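# Four arms lower a slung pipe into a trench

## Task

Using the slings, ease the pipe down into the trench until it lies along the trench floor over its full length. It counts as failed the moment the pipe travels quickly while in contact with a bank or the trench, for example if it falls from a height or rolls down into it.

## Robot and tools

The team is four identical i2rt Big YAM arms: arm1, arm2, arm3, arm4. Each has six revolute joints, a two-finger gripper and a wrist camera (arm1_cam_wrist to arm4_cam_wrist). Two fixed room cameras exist as well: cam_high and cam_low. Every arm has a calibrated foot (base_link) in the shared scene frame, whose origin sits on the floor with +z up, and each foot faces along its own +x. Foot positions in metres: arm1 (-1.010, -0.478, 0.809), arm2 (-0.307, 0.516, 0.819), arm3 (0.612, -0.542, 0.812), arm4 (1.210, 0.500, 0.782). So arm1 and arm3 stand on the -y side and arm2 and arm4 on the +y side. Measured from the joint1 axis, a hand reaches roughly 1.0 m at most.

The hand point lies between the finger pads, about 1 cm behind the tips. The fingers point along the hand's +z and open along its y. The reported hand pose is [x, y, z, qw, qx, qy, qz] in metres in the scene frame, and accuracy drops at long reach. hand_target is the pose the currently held joint targets would produce. Under load the hand may stop short of it.

Tool move: every arm key (arm1..arm4) is optional, and each one carries that arm's own part. Arms you leave out get nothing new but may keep pushing toward older targets. Inside an arm's part:
- joints: absolute targets, keyed by name. joint1_rad -2.879..2.879 rotates about the foot (positive is counter-clockwise seen from above; 0 points along the foot's +x). joint2_rad 0..3.141 is the shoulder (0 means upper arm back and level; positive lifts it). joint3_rad 0..3.019 is the elbow (0 means folded). joint4_rad -1.692..1.57 is hand pitch (positive tips the fingers up). joint5_rad -1.57..1.57 swings the hand sideways (positive is to the arm's right). joint6_rad -2.094..2.094 is roll (positive is clockwise seen from behind). gripper_m 0..0.093 is the fingertip gap in metres. The done tolerances are ±0.045, 0.14, 0.09, 0.055, 0.03, 0.035 rad and ±0.003 m.
- target: a single list of 7 numbers giving an absolute hand pose in the scene frame (metres plus a wxyz quaternion). The hand travels a straight line toward it, starting from its current hand_target. When target is present, joints may hold only gripper_m.
- speed: peak path speed, 0.002..0.5 m/s (default 0.25). It is allowed only together with target, and rotation is capped at twice this value in rad/s.
A path lasts 0.5 to 10 s, and an action 15 s at most. Every hand path in one action finishes together, with the slowest one setting the pace. Paths do not steer around obstacles or other arms. On each step the controller clips the commanded pose to within 100 mm and 20 degrees of the measured pose. Expect lag and drift, with final errors of a centimetre or more. Speed can spike above the setting when the arm is close to straight. cameras picks which images come back: omit it or use ["all"] for all of them, and [] for none.

Tool wait(seconds 0..10, cameras) adds no new command. zoom_image(camera, region [x0,y0,x1,y1], at most 504x504 px, all images 672x504) gives a closer look at the latest image of a camera. read_manual returns the licence text only. finished_scene(scene 1..3) ends the scene for good, and the pipe must stay settled on the trench floor without any robot holding it. Scene 1 is practice and can be skipped. Any later calls in the same reply apply to the next scene, whose task appears in the result.

Reading results: the per-arm state includes joint_positions, Joint velocities (marked "within noise" when the arm is still), joint torques (for joints 3 and 4 the reading wraps at ±28 N m), hand, hand_target, joint_status and hand_status. The "move" line reports each moved arm as done or gives its worst status. "as last shown" lists arms that were not commanded. "pictures" gives the order of the images. off_target means the joint halted short of its target and may still be pushing. time_out means the arm keeps a target near where it stopped and keeps pushing, and on_its_own shows this. To relieve the push, send the joint its reported position. not_followed, joint command not followed and pose unreachable mean a collision or self-check held the command back, though a gripper command in the same action still runs. MOTOR HOT appears at 85 °C. At 100 °C an OVER-TEMPERATURE FAULT drops that arm for 30-60 s, after which its keys read limit_stop_at_motor_heat and need to be resent. Long holding, stretched arms and unreachable targets all heat the motors, and this continues while you think.

Gripper: on a rigid part, a full grip reads up to 0.005 m below the part's width. Fully closed on nothing it reads 0.000-0.002. To release, command a gap well above the current reading.

Things to avoid: dropping the pipe, releasing it while it is moving, letting it swing or roll fast near the banks, knocking anything out of the work area or onto the floor, and hard presses between arms. Nothing reports arm-arm contact, and the checks still allow fingers, gripper housings and cameras to meet. Arms will push hard on whatever they touch. Hold the slings with all four arms at once and lower them evenly at low speed, so the pipe stays level and sinks straight down until it sits on the bed. Only then open the grippers and move the hands away. Occasional brief nudges to loose objects can happen. The scene keeps running while you think, so keep your replies short.

Each tool is called after "Call:" as name(argument=value, ...), one argument or row to a line, values as JSON.

## Session

Call:
move(
)

Scene clock: 0.00 s.
Joint torques (N m): no reading
Heat: arm1: hottest joint2_rad 29 °C; arm2: hottest gripper 29 °C; arm3: hottest joint2_rad 29 °C; arm4: hottest joint5_rad 29 °C.
Joint velocities: within noise
arm1.joint_positions: joint1_rad=+0.463 joint2_rad=+0.644 joint3_rad=+1.433 joint4_rad=-1.528 joint5_rad=-0.151 joint6_rad=+0.131 gripper_m=+0.09396
arm1.joint_status: not commanded
arm1.hand: x=-1.1007 y=-0.2799 z=+1.3245 quat_wxyz=(-0.162, +0.716, -0.571, -0.367) (m; scene frame)
arm1.hand_target: x=-1.1003 y=-0.2818 z=+1.3343 quat_wxyz=(-0.169, +0.713, -0.567, -0.376) (m; scene frame)
arm1.hand_status: not commanded
arm2.joint_positions: joint1_rad=+0.344 joint2_rad=+0.519 joint3_rad=+1.379 joint4_rad=-1.320 joint5_rad=+0.063 joint6_rad=+0.187 gripper_m=+0.09396
arm2.joint_status: not commanded
arm2.hand: x=-0.2620 y=+0.3341 z=+1.3801 quat_wxyz=(-0.439, -0.579, -0.615, +0.304) (m; scene frame)
arm2.hand_target: x=-0.2629 y=+0.3373 z=+1.3911 quat_wxyz=(-0.449, -0.575, -0.610, +0.310) (m; scene frame)
arm2.hand_status: not commanded
arm3.joint_positions: joint1_rad=-0.192 joint2_rad=+0.525 joint3_rad=+1.406 joint4_rad=-1.298 joint5_rad=-0.073 joint6_rad=+0.119 gripper_m=+0.09396
arm3.joint_status: not commanded
arm3.hand: x=+0.6033 y=-0.3522 z=+1.3879 quat_wxyz=(-0.348, +0.562, -0.618, -0.425) (m; scene frame)
arm3.hand_target: x=+0.6032 y=-0.3558 z=+1.3978 quat_wxyz=(-0.355, +0.558, -0.613, -0.433) (m; scene frame)
arm3.hand_status: not commanded
arm4.joint_positions: joint1_rad=-0.380 joint2_rad=+0.466 joint3_rad=+1.426 joint4_rad=-1.395 joint5_rad=+0.164 joint6_rad=+0.191 gripper_m=+0.09396
arm4.joint_status: not commanded
arm4.hand: x=+1.1323 y=+0.3633 z=+1.3533 quat_wxyz=(-0.305, -0.747, -0.388, +0.446) (m; scene frame)
arm4.hand_target: x=+1.1330 y=+0.3657 z=+1.3639 quat_wxyz=(-0.312, -0.741, -0.383, +0.454) (m; scene frame)
arm4.hand_status: not commanded
pictures: arm1_cam_wrist, arm2_cam_wrist, arm3_cam_wrist, arm4_cam_wrist, cam_high, cam_low

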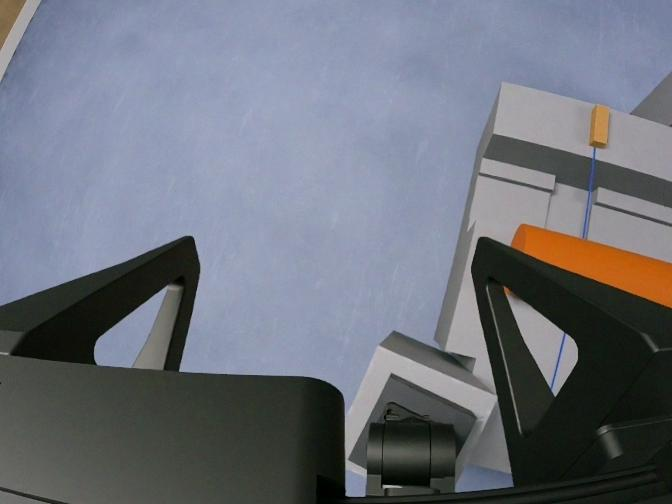

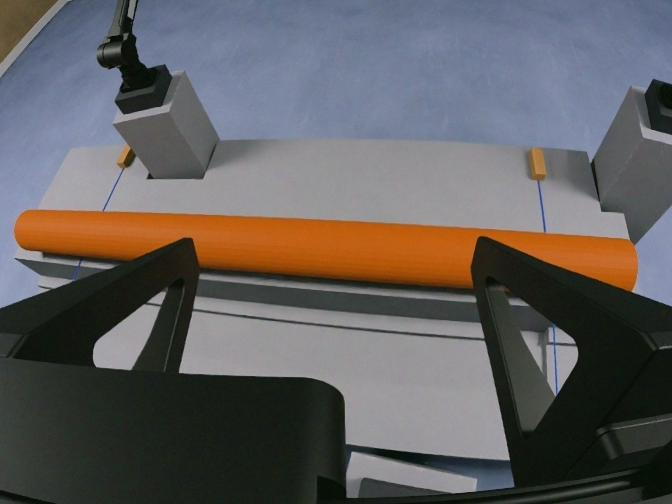

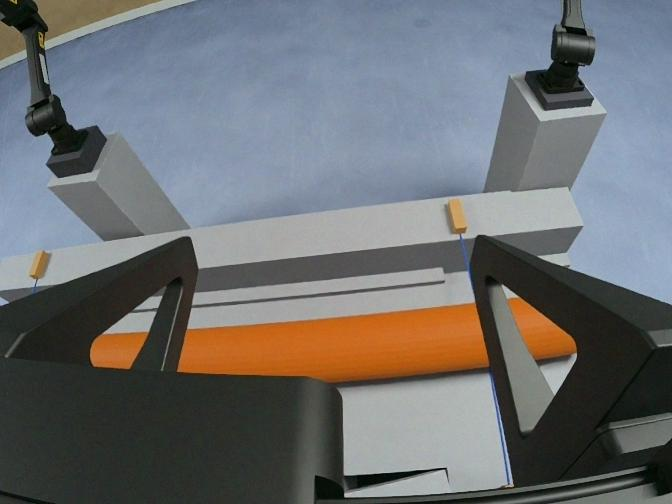

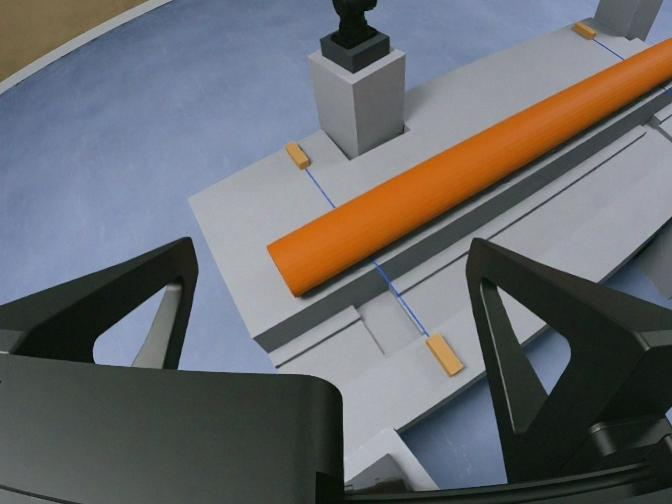

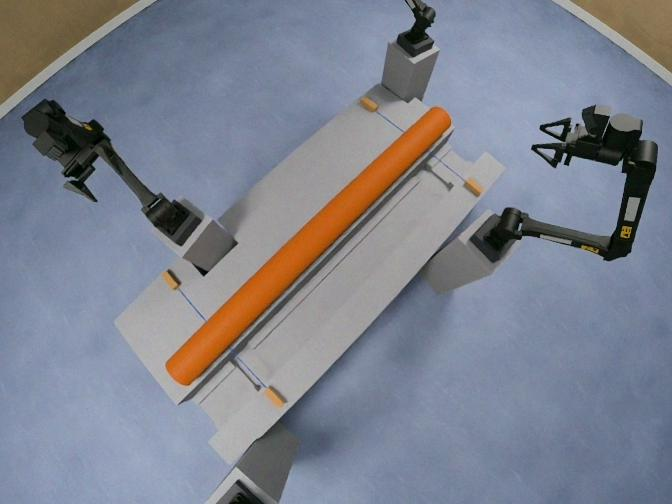

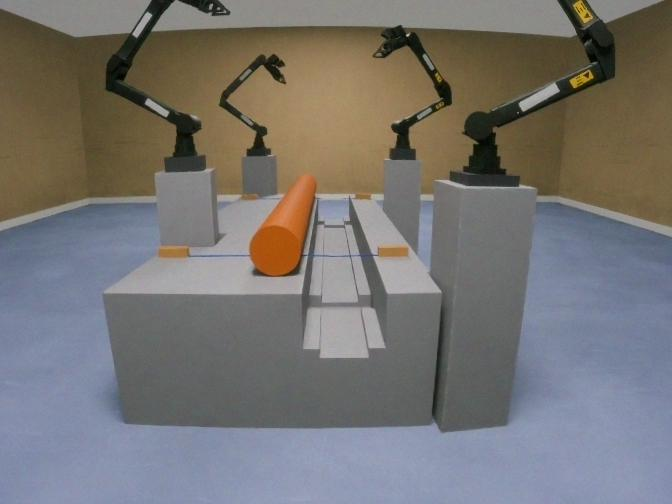

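Call:
move(
  arm1={"target":[-0.706,-0.54,0.75,0,0.7071,-0.7071,0]},
  arm2={"target":[-0.708,0.33,0.75,0,0.7071,0.7071,0]},
  arm3={"target":[0.855,-0.54,0.75,0,0.7071,-0.7071,0]},
  arm4={"target":[0.868,0.28,0.75,0,0.7071,0.7071,0]},
)

Scene clock: 34.80 s.
Joint torques (N m): arm1=[-1.14 -9.47 6.79 0.83 0.02 -0.01] | arm2=[-1.67 -16.03 9.02 -0.17 -0.09 0.1] | arm3=[1.38 -8.94 4.27 0.34 -0.1 -0.07] | arm4=[0.85 -13.27 8.06 0.46 0.1 -0.01]
Heat: arm1: hottest joint3_rad 31 °C; arm2: hottest joint3_rad 33 °C; arm3: hottest joint2_rad 29 °C; arm4: hottest joint3_rad 30 °C.
move: arm1 off_target; arm2 off_target; arm3 done; arm4 off_target
Joint velocities: within noise
arm1.joint_positions: joint1_rad=-1.586 joint2_rad=+1.614 joint3_rad=+0.586 joint4_rad=-0.592 joint5_rad=-0.008 joint6_rad=-1.770 gripper_m=+0.09396
arm1.joint_status: not commanded
arm1.hand: x=-0.7235 y=-0.5337 z=+0.7465 quat_wxyz=(+0.009, +0.709, -0.705, -0.015) (m; scene frame)
arm1.hand_target: x=-0.7065 y=-0.5399 z=+0.7504 quat_wxyz=(+0.000, +0.707, -0.707, +0.000) (m; scene frame)
arm1.hand_status: off_target (0.019 m and 2.0 deg from the pose sent, 0.744 m and 49.0 deg at the start; pose on its path clipped on 21 of 116 steps; a joint's target at an end of its range on 40 of 116 steps)
arm2.joint_positions: joint1_rad=-1.057 joint2_rad=+1.891 joint3_rad=+0.961 joint4_rad=-0.699 joint5_rad=+0.014 joint6_rad=-1.129 gripper_m=+0.09396
arm2.joint_status: not commanded
arm2.hand: x=-0.6855 y=+0.3336 z=+0.7403 quat_wxyz=(-0.009, -0.703, -0.711, -0.023) (m; scene frame)
arm2.hand_target: x=-0.7076 y=+0.3304 z=+0.7507 quat_wxyz=(+0.000, -0.707, -0.707, +0.000) (m; scene frame)
arm2.hand_status: off_target (0.025 m and 2.9 deg from the pose sent, 0.772 m and 64.7 deg at the start)
arm3.joint_positions: joint1_rad=-1.722 joint2_rad=+1.478 joint3_rad=+0.421 joint4_rad=-0.537 joint5_rad=+0.007 joint6_rad=-1.547 gripper_m=+0.09396
arm3.joint_status: not commanded
arm3.hand: x=+0.8485 y=-0.5400 z=+0.7481 quat_wxyz=(+0.006, +0.704, -0.710, -0.008) (m; scene frame)
arm3.hand_target: x=+0.8549 y=-0.5400 z=+0.7501 quat_wxyz=(+0.000, +0.707, -0.707, +0.000) (m; scene frame)
arm3.hand_status: done (0.007 m and 1.3 deg from the pose sent, 0.711 m and 66.9 deg at the start; a joint's target at an end of its range on 29 of 116 steps)
arm4.joint_positions: joint1_rad=-1.071 joint2_rad=+1.729 joint3_rad=+0.858 joint4_rad=-0.758 joint5_rad=+0.003 joint6_rad=-0.983 gripper_m=+0.09396
arm4.joint_status: not commanded
arm4.hand: x=+0.8884 y=+0.2965 z=+0.7372 quat_wxyz=(-0.007, -0.715, -0.699, -0.029) (m; scene frame)
arm4.hand_target: x=+0.8687 y=+0.2803 z=+0.7508 quat_wxyz=(+0.000, -0.707, -0.707, +0.000) (m; scene frame)
arm4.hand_status: off_target (0.029 m and 3.7 deg from the pose sent, 0.664 m and 73.3 deg at the start)
pictures: arm1_cam_wrist, arm2_cam_wrist, arm3_cam_wrist, arm4_cam_wrist, cam_high, cam_low

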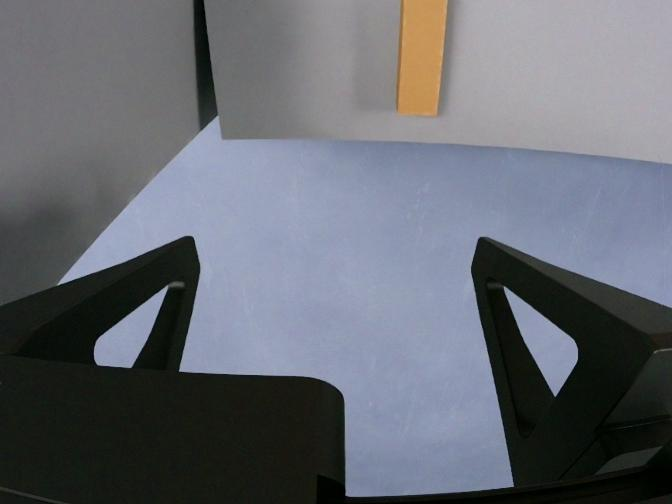

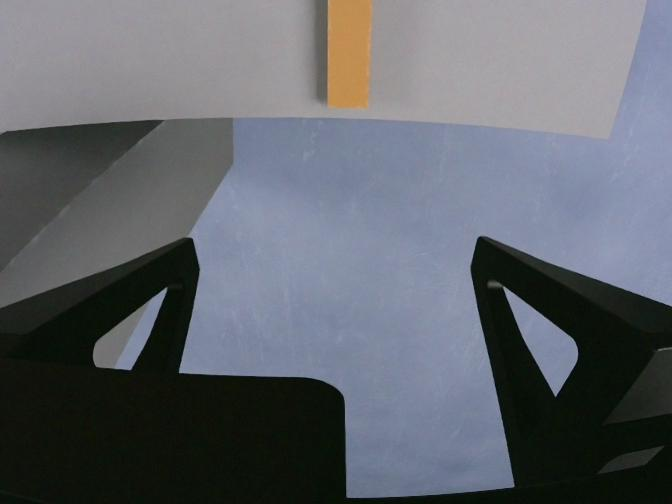

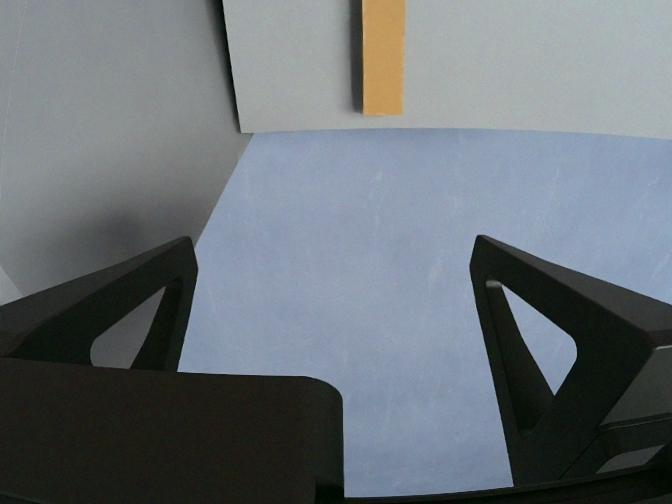

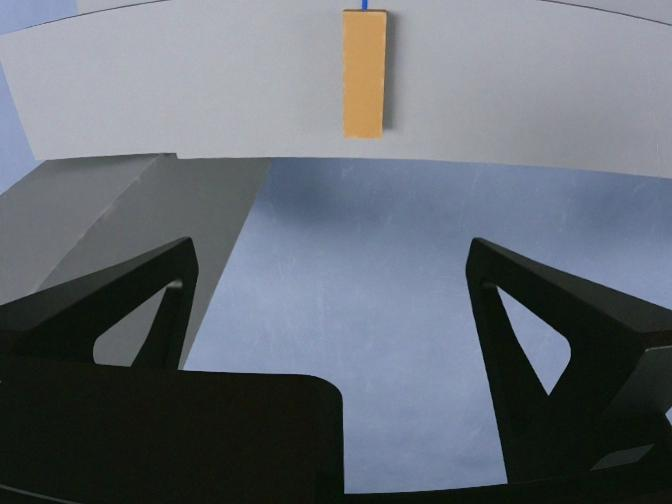

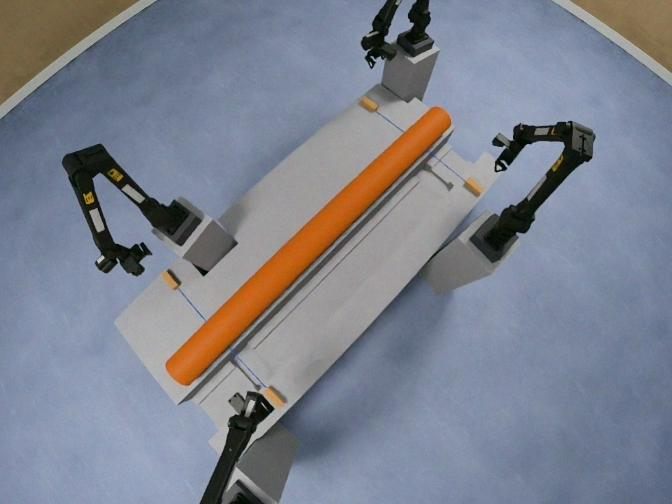

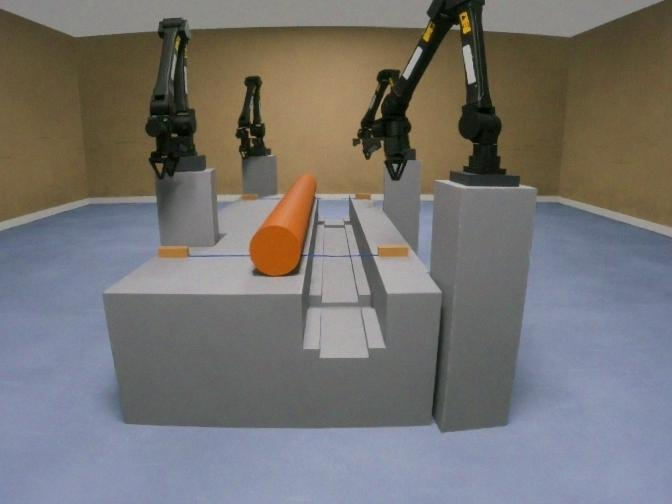

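Call:
move(
  arm1={"target":[-0.643,-0.505,0.63,0,0.7071,-0.7071,0]},
  arm2={"target":[-0.712,0.293,0.64,0,0.7071,0.7071,0]},
  arm3={"target":[0.887,-0.51,0.63,0,0.7071,-0.7071,0]},
  arm4={"target":[0.855,0.276,0.642,0,0.7071,0.7071,0]},
)

Call:
wait(
  seconds=0.5,
)

Scene clock: 49.70 s.
Joint torques (N m): arm1=[0.32 -13.8 3.58 0.84 -0.12 0.1] | arm2=[0.15 -18.02 6.95 -0.05 -0.15 0.23] | arm3=[1.79 -13.63 0.98 0.4 -0.14 0.1] | arm4=[0.15 -15.27 5.63 0.54 0.09 -0.01]
Heat: arm1: hottest joint3_rad 31 °C; arm2: hottest joint3_rad 33 °C; arm3: hottest joint2_rad 29 °C; arm4: hottest joint3_rad 31 °C.
move: arm1 done; arm2 off_target; arm3 done; arm4 off_target
Joint velocities: within noise
arm1.joint_positions: joint1_rad=-1.467 joint2_rad=+2.066 joint3_rad=+0.768 joint4_rad=-0.304 joint5_rad=-0.008 joint6_rad=-1.651 gripper_m=+0.09396
arm1.joint_status: not commanded
arm1.hand: x=-0.6517 y=-0.5056 z=+0.6320 quat_wxyz=(+0.005, +0.709, -0.705, -0.006) (m; scene frame)
arm1.hand_target: x=-0.6431 y=-0.5050 z=+0.6302 quat_wxyz=(+0.000, +0.707, -0.707, +0.000) (m; scene frame)
arm1.hand_status: done (0.009 m and 1.0 deg from the pose sent, 0.144 m and 2.0 deg at the start)
arm2.joint_positions: joint1_rad=-1.015 joint2_rad=+2.179 joint3_rad=+1.037 joint4_rad=-0.486 joint5_rad=+0.014 joint6_rad=-1.074 gripper_m=+0.09396
arm2.joint_status: not commanded
arm2.hand: x=-0.6950 y=+0.3068 z=+0.6334 quat_wxyz=(-0.007, -0.707, -0.706, -0.022) (m; scene frame)
arm2.hand_target: x=-0.7116 y=+0.2932 z=+0.6406 quat_wxyz=(+0.000, -0.707, -0.707, +0.000) (m; scene frame)
arm2.hand_status: off_target (0.023 m and 2.7 deg from the pose sent, 0.111 m and 2.9 deg at the start)
arm3.joint_positions: joint1_rad=-1.624 joint2_rad=+2.016 joint3_rad=+0.523 joint4_rad=-0.098 joint5_rad=+0.007 joint6_rad=-1.460 gripper_m=+0.09396
arm3.joint_status: not commanded
arm3.hand: x=+0.8822 y=-0.5119 z=+0.6294 quat_wxyz=(+0.005, +0.708, -0.706, -0.006) (m; scene frame)
arm3.hand_target: x=+0.8870 y=-0.5100 z=+0.6300 quat_wxyz=(+0.000, +0.707, -0.707, +0.000) (m; scene frame)
arm3.hand_status: done (0.005 m and 0.9 deg from the pose sent, 0.128 m and 1.3 deg at the start)
arm4.joint_positions: joint1_rad=-1.071 joint2_rad=+2.012 joint3_rad=+0.883 joint4_rad=-0.491 joint5_rad=+0.003 joint6_rad=-0.993 gripper_m=+0.09396
arm4.joint_status: not commanded
arm4.hand: x=+0.8753 y=+0.2876 z=+0.6341 quat_wxyz=(-0.006, -0.711, -0.703, -0.025) (m; scene frame)
arm4.hand_target: x=+0.8554 y=+0.2761 z=+0.6427 quat_wxyz=(+0.000, -0.707, -0.707, +0.000) (m; scene frame)
arm4.hand_status: off_target (0.025 m and 3.0 deg from the pose sent, 0.103 m and 3.7 deg at the start)
pictures: arm1_cam_wrist, arm2_cam_wrist, arm3_cam_wrist, arm4_cam_wrist, cam_high, cam_low

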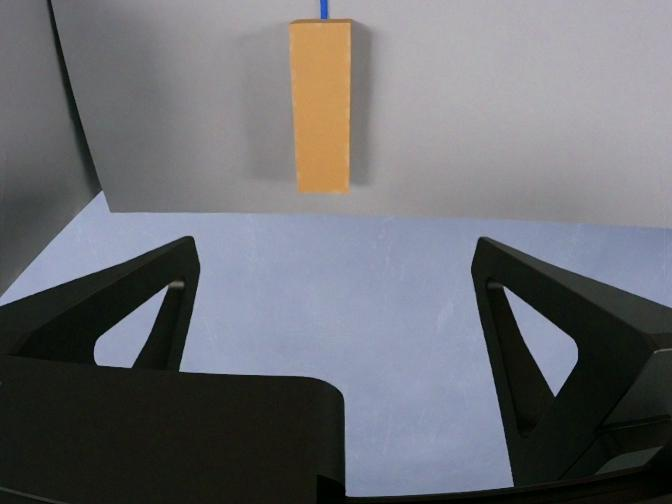

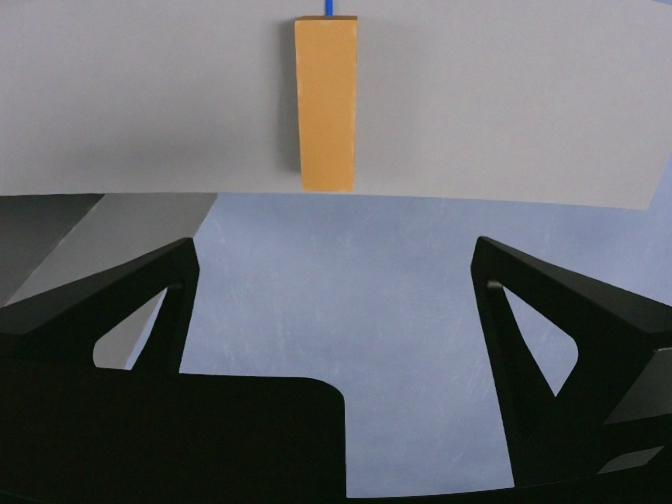

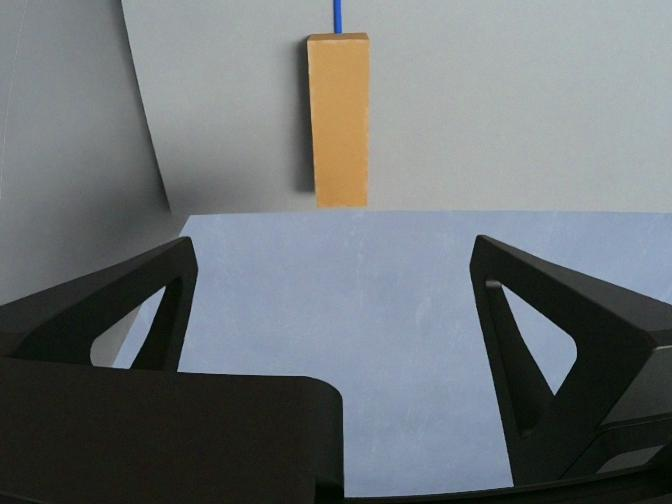

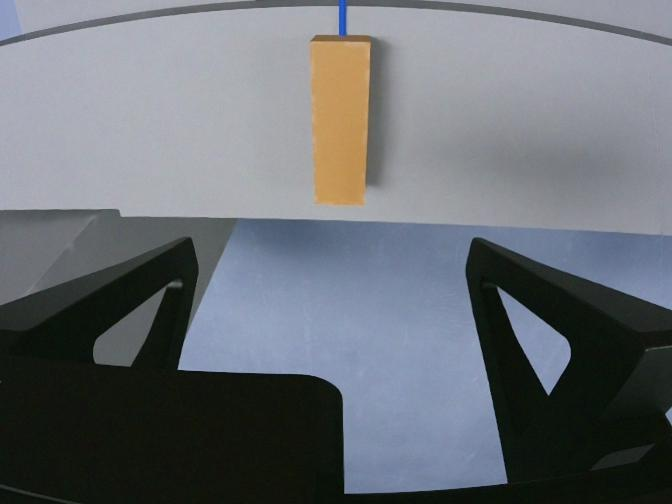

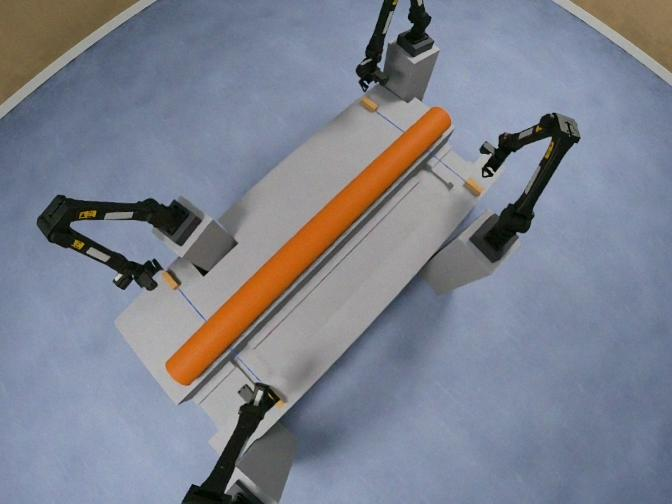

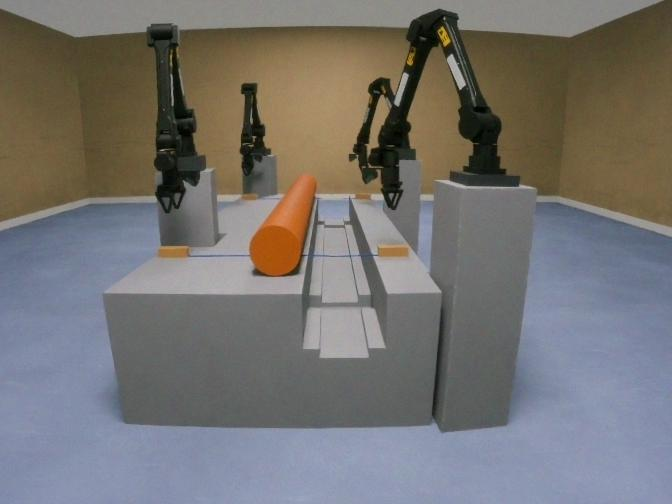

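Scene clock: 50.20 s.
Joint torques (N m): arm1=[-0.44 -13.92 3.48 0.91 -0.11 0.09] | arm2=[0.09 -18.02 6.99 -0.05 -0.15 0.2] | arm3=[1.73 -13.33 0.92 0.39 -0.13 0.1] | arm4=[0.21 -15.27 5.64 0.57 0.09 0]
Heat: arm1: hottest joint3_rad 31 °C; arm2: hottest joint3_rad 33 °C; arm3: hottest joint2_rad 29 °C; arm4: hottest joint3_rad 31 °C.
Joint velocities: within noise
arm1.joint_positions: joint1_rad=-1.467 joint2_rad=+2.066 joint3_rad=+0.768 joint4_rad=-0.304 joint5_rad=-0.008 joint6_rad=-1.651 gripper_m=+0.09396
arm1.joint_status: not commanded
arm1.hand: x=-0.6517 y=-0.5056 z=+0.6320 quat_wxyz=(+0.005, +0.709, -0.705, -0.006) (m; scene frame)
arm1.hand_target: x=-0.6431 y=-0.5050 z=+0.6302 quat_wxyz=(+0.000, +0.707, -0.707, +0.000) (m; scene frame)
arm1.hand_status: done (0.009 m and 1.0 deg from the pose sent, 0.144 m and 2.0 deg at the start)
arm2.joint_positions: joint1_rad=-1.015 joint2_rad=+2.179 joint3_rad=+1.037 joint4_rad=-0.486 joint5_rad=+0.014 joint6_rad=-1.074 gripper_m=+0.09396
arm2.joint_status: not commanded
arm2.hand: x=-0.6950 y=+0.3068 z=+0.6334 quat_wxyz=(-0.007, -0.707, -0.706, -0.022) (m; scene frame)
arm2.hand_target: x=-0.7116 y=+0.2932 z=+0.6406 quat_wxyz=(+0.000, -0.707, -0.707, +0.000) (m; scene frame)
arm2.hand_status: off_target (0.023 m and 2.7 deg from the pose sent, 0.111 m and 2.9 deg at the start)
arm3.joint_positions: joint1_rad=-1.624 joint2_rad=+2.016 joint3_rad=+0.523 joint4_rad=-0.098 joint5_rad=+0.007 joint6_rad=-1.459 gripper_m=+0.09396
arm3.joint_status: not commanded
arm3.hand: x=+0.8822 y=-0.5119 z=+0.6294 quat_wxyz=(+0.005, +0.707, -0.707, -0.006) (m; scene frame)
arm3.hand_target: x=+0.8870 y=-0.5100 z=+0.6300 quat_wxyz=(+0.000, +0.707, -0.707, +0.000) (m; scene frame)
arm3.hand_status: done (0.005 m and 0.9 deg from the pose sent, 0.128 m and 1.3 deg at the start)
arm4.joint_positions: joint1_rad=-1.071 joint2_rad=+2.012 joint3_rad=+0.883 joint4_rad=-0.491 joint5_rad=+0.003 joint6_rad=-0.993 gripper_m=+0.09396
arm4.joint_status: not commanded
arm4.hand: x=+0.8753 y=+0.2876 z=+0.6341 quat_wxyz=(-0.006, -0.711, -0.703, -0.025) (m; scene frame)
arm4.hand_target: x=+0.8554 y=+0.2761 z=+0.6427 quat_wxyz=(+0.000, -0.707, -0.707, +0.000) (m; scene frame)
arm4.hand_status: off_target (0.025 m and 3.0 deg from the pose sent, 0.103 m and 3.7 deg at the start)
wait: 0.50 s; at rest by 0.27 s
pictures: arm1_cam_wrist, arm2_cam_wrist, arm3_cam_wrist, arm4_cam_wrist, cam_high, cam_low

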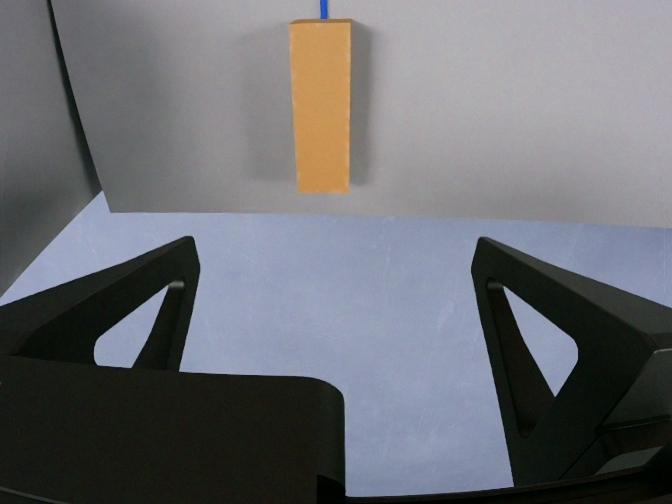

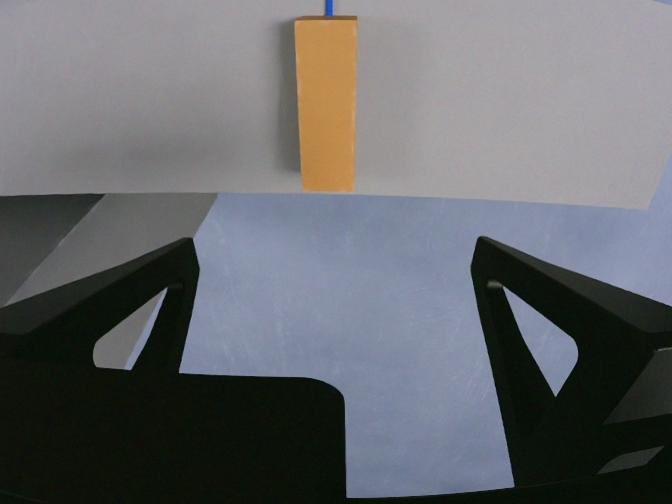

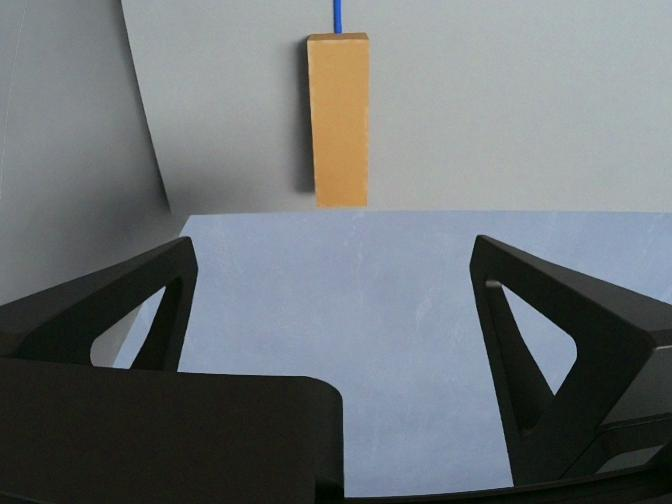

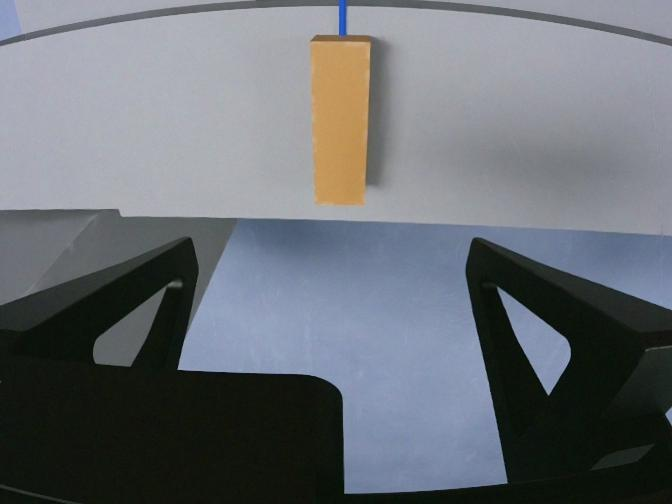

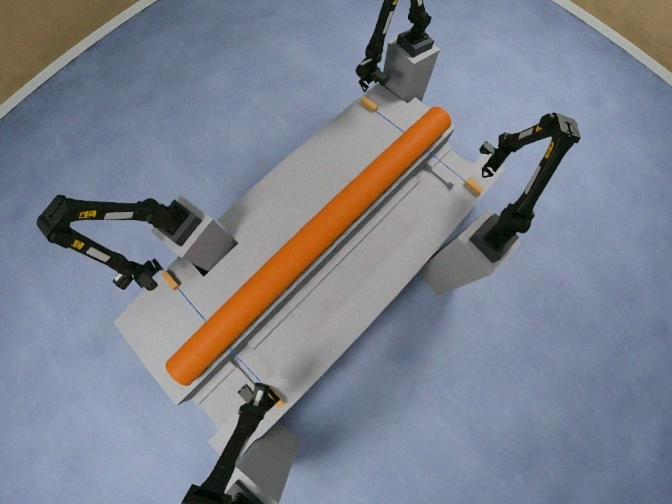

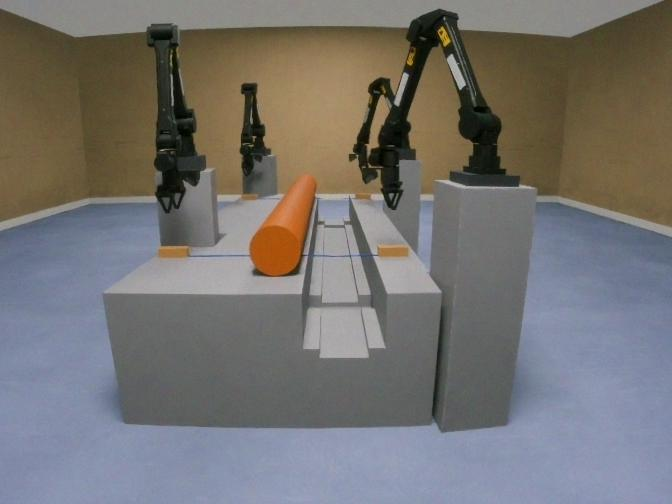

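Call:
move(
  arm1={"target":[-0.651,-0.490,0.516,0,0.7071,-0.7071,0],"speed":0.15},
  arm2={"target":[-0.705,0.282,0.524,0,0.7071,0.7071,0],"speed":0.15},
  arm3={"target":[0.886,-0.505,0.518,0,0.7071,-0.7071,0],"speed":0.15},
  arm4={"target":[0.857,0.274,0.526,0,0.7071,0.7071,0],"speed":0.15},
  cameras=[],
)

Call:
wait(
  seconds=0.3,
)

Scene clock: 60.23 s.
Joint torques (N m): arm1=[0.91 -14.27 0.9 0.81 -0.13 0.09] | arm2=[0.62 -18.55 4.67 0.02 -0.16 0.2] | arm3=[1.9 -15.21 -1.24 0.46 -0.14 0.09] | arm4=[0.62 -16.26 3.1 0.61 0.08 0.06]
Heat: arm1: hottest joint2_rad 30 °C; arm2: hottest joint3_rad 33 °C; arm3: hottest joint2_rad 29 °C; arm4: hottest joint3_rad 31 °C.
move: arm1 done; arm2 off_target; arm3 done; arm4 off_target
Joint velocities: within noise
arm1.joint_positions: joint1_rad=-1.429 joint2_rad=+2.401 joint3_rad=+0.862 joint4_rad=-0.048 joint5_rad=-0.008 joint6_rad=-1.609 gripper_m=+0.09396
arm1.joint_status: not commanded
arm1.hand: x=-0.6509 y=-0.4928 z=+0.5221 quat_wxyz=(+0.001, +0.708, -0.706, +0.000) (m; scene frame)
arm1.hand_target: x=-0.6512 y=-0.4900 z=+0.5161 quat_wxyz=(+0.000, +0.707, -0.707, +0.000) (m; scene frame)
arm1.hand_status: done (0.007 m and 0.1 deg from the pose sent, 0.117 m and 1.0 deg at the start)
arm2.joint_positions: joint1_rad=-0.995 joint2_rad=+2.464 joint3_rad=+1.145 joint4_rad=-0.293 joint5_rad=+0.014 joint6_rad=-1.049 gripper_m=+0.09396
arm2.joint_status: not commanded
arm2.hand: x=-0.6959 y=+0.2947 z=+0.5234 quat_wxyz=(-0.004, -0.709, -0.705, -0.015) (m; scene frame)
arm2.hand_target: x=-0.7048 y=+0.2821 z=+0.5244 quat_wxyz=(+0.000, -0.707, -0.707, +0.000) (m; scene frame)
arm2.hand_status: off_target (0.016 m and 1.8 deg from the pose sent, 0.113 m and 2.7 deg at the start)
arm3.joint_positions: joint1_rad=-1.612 joint2_rad=+2.431 joint3_rad=+0.658 joint4_rad=+0.190 joint5_rad=+0.007 joint6_rad=-1.445 gripper_m=+0.09396
arm3.joint_status: not commanded
arm3.hand: x=+0.8846 y=-0.5074 z=+0.5192 quat_wxyz=(+0.002, +0.706, -0.708, -0.003) (m; scene frame)
arm3.hand_target: x=+0.8860 y=-0.5050 z=+0.5180 quat_wxyz=(+0.000, +0.707, -0.707, +0.000) (m; scene frame)
arm3.hand_status: done (0.003 m and 0.5 deg from the pose sent, 0.112 m and 0.9 deg at the start)
arm4.joint_positions: joint1_rad=-1.071 joint2_rad=+2.322 joint3_rad=+0.967 joint4_rad=-0.248 joint5_rad=+0.003 joint6_rad=-0.993 gripper_m=+0.09396
arm4.joint_status: not commanded
arm4.hand: x=+0.8694 y=+0.2833 z=+0.5231 quat_wxyz=(-0.004, -0.711, -0.703, -0.016) (m; scene frame)
arm4.hand_target: x=+0.8571 y=+0.2740 z=+0.5264 quat_wxyz=(+0.000, -0.707, -0.707, +0.000) (m; scene frame)
arm4.hand_status: off_target (0.016 m and 2.1 deg from the pose sent, 0.110 m and 3.0 deg at the start)
pictures: none
No camera images: "cameras" was empty.

Scene clock: 60.53 s.
Joint torques (N m): arm1=[0.44 -14.21 0.9 0.81 -0.14 0.09] | arm2=[0.5 -18.55 4.6 0.03 -0.16 0.21] | arm3=[1.96 -15.21 -1.22 0.43 -0.14 0.1] | arm4=[0.62 -16.32 3.08 0.58 0.08 0.06]
Heat: arm1: hottest joint2_rad 30 °C; arm2: hottest joint3_rad 32 °C; arm3: hottest joint2_rad 29 °C; arm4: hottest joint3_rad 31 °C.
Joint velocities: within noise
arm1.joint_positions: joint1_rad=-1.429 joint2_rad=+2.401 joint3_rad=+0.862 joint4_rad=-0.048 joint5_rad=-0.008 joint6_rad=-1.608 gripper_m=+0.09396
arm1.joint_status: not commanded
arm1.hand: x=-0.6509 y=-0.4928 z=+0.5221 quat_wxyz=(+0.001, +0.708, -0.707, +0.000) (m; scene frame)
arm1.hand_target: x=-0.6512 y=-0.4900 z=+0.5161 quat_wxyz=(+0.000, +0.707, -0.707, +0.000) (m; scene frame)
arm1.hand_status: done (0.007 m and 0.1 deg from the pose sent, 0.117 m and 1.0 deg at the start)
arm2.joint_positions: joint1_rad=-0.995 joint2_rad=+2.464 joint3_rad=+1.145 joint4_rad=-0.293 joint5_rad=+0.014 joint6_rad=-1.049 gripper_m=+0.09396
arm2.joint_status: not commanded
arm2.hand: x=-0.6959 y=+0.2947 z=+0.5234 quat_wxyz=(-0.004, -0.709, -0.705, -0.015) (m; scene frame)
arm2.hand_target: x=-0.7048 y=+0.2821 z=+0.5244 quat_wxyz=(+0.000, -0.707, -0.707, +0.000) (m; scene frame)
arm2.hand_status: off_target (0.016 m and 1.8 deg from the pose sent, 0.113 m and 2.7 deg at the start)
arm3.joint_positions: joint1_rad=-1.612 joint2_rad=+2.431 joint3_rad=+0.658 joint4_rad=+0.190 joint5_rad=+0.007 joint6_rad=-1.445 gripper_m=+0.09396
arm3.joint_status: not commanded
arm3.hand: x=+0.8847 y=-0.5074 z=+0.5192 quat_wxyz=(+0.002, +0.706, -0.708, -0.003) (m; scene frame)
arm3.hand_target: x=+0.8861 y=-0.5050 z=+0.5180 quat_wxyz=(+0.000, +0.707, -0.707, +0.000) (m; scene frame)
arm3.hand_status: done (0.003 m and 0.5 deg from the pose sent, 0.112 m and 0.9 deg at the start)
arm4.joint_positions: joint1_rad=-1.071 joint2_rad=+2.322 joint3_rad=+0.967 joint4_rad=-0.248 joint5_rad=+0.003 joint6_rad=-0.993 gripper_m=+0.09396
arm4.joint_status: not commanded
arm4.hand: x=+0.8694 y=+0.2833 z=+0.5231 quat_wxyz=(-0.004, -0.711, -0.703, -0.016) (m; scene frame)
arm4.hand_target: x=+0.8571 y=+0.2740 z=+0.5264 quat_wxyz=(+0.000, -0.707, -0.707, +0.000) (m; scene frame)
arm4.hand_status: off_target (0.016 m and 2.1 deg from the pose sent, 0.110 m and 3.0 deg at the start)
wait: 0.30 s; at rest by 0.27 s
pictures: arm1_cam_wrist, arm2_cam_wrist, arm3_cam_wrist, arm4_cam_wrist, cam_high, cam_low

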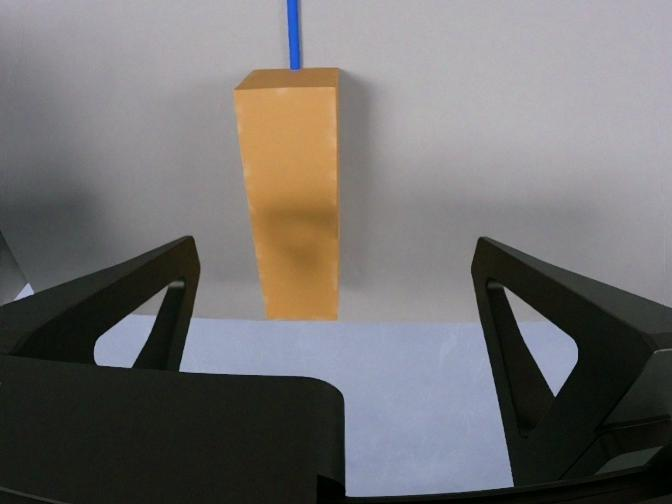

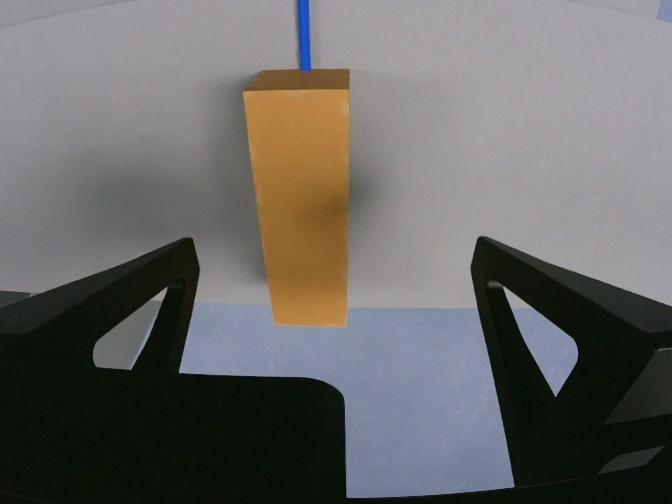

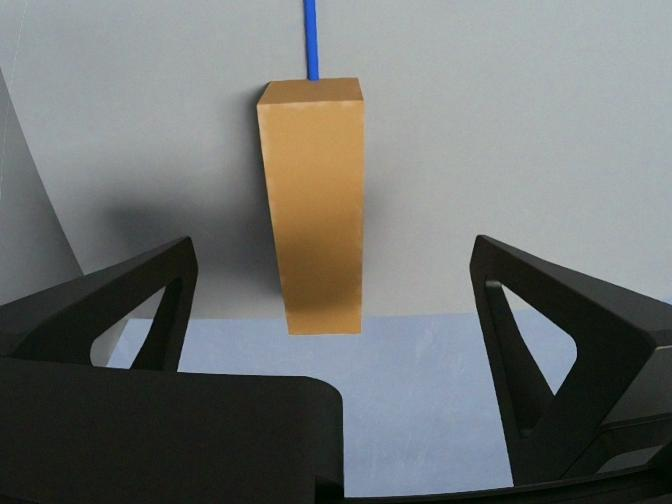

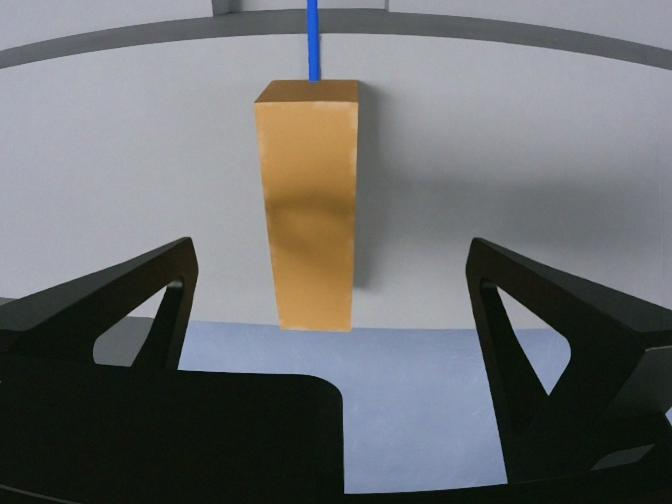

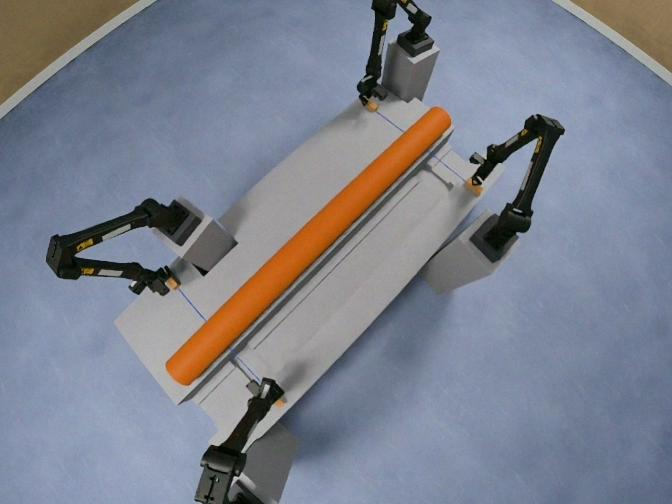

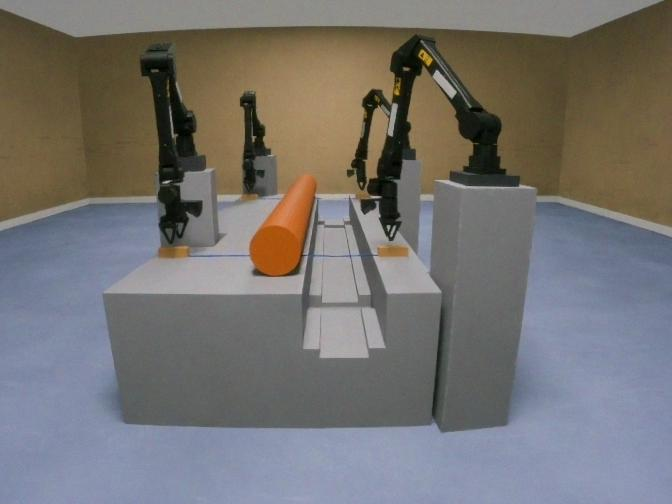

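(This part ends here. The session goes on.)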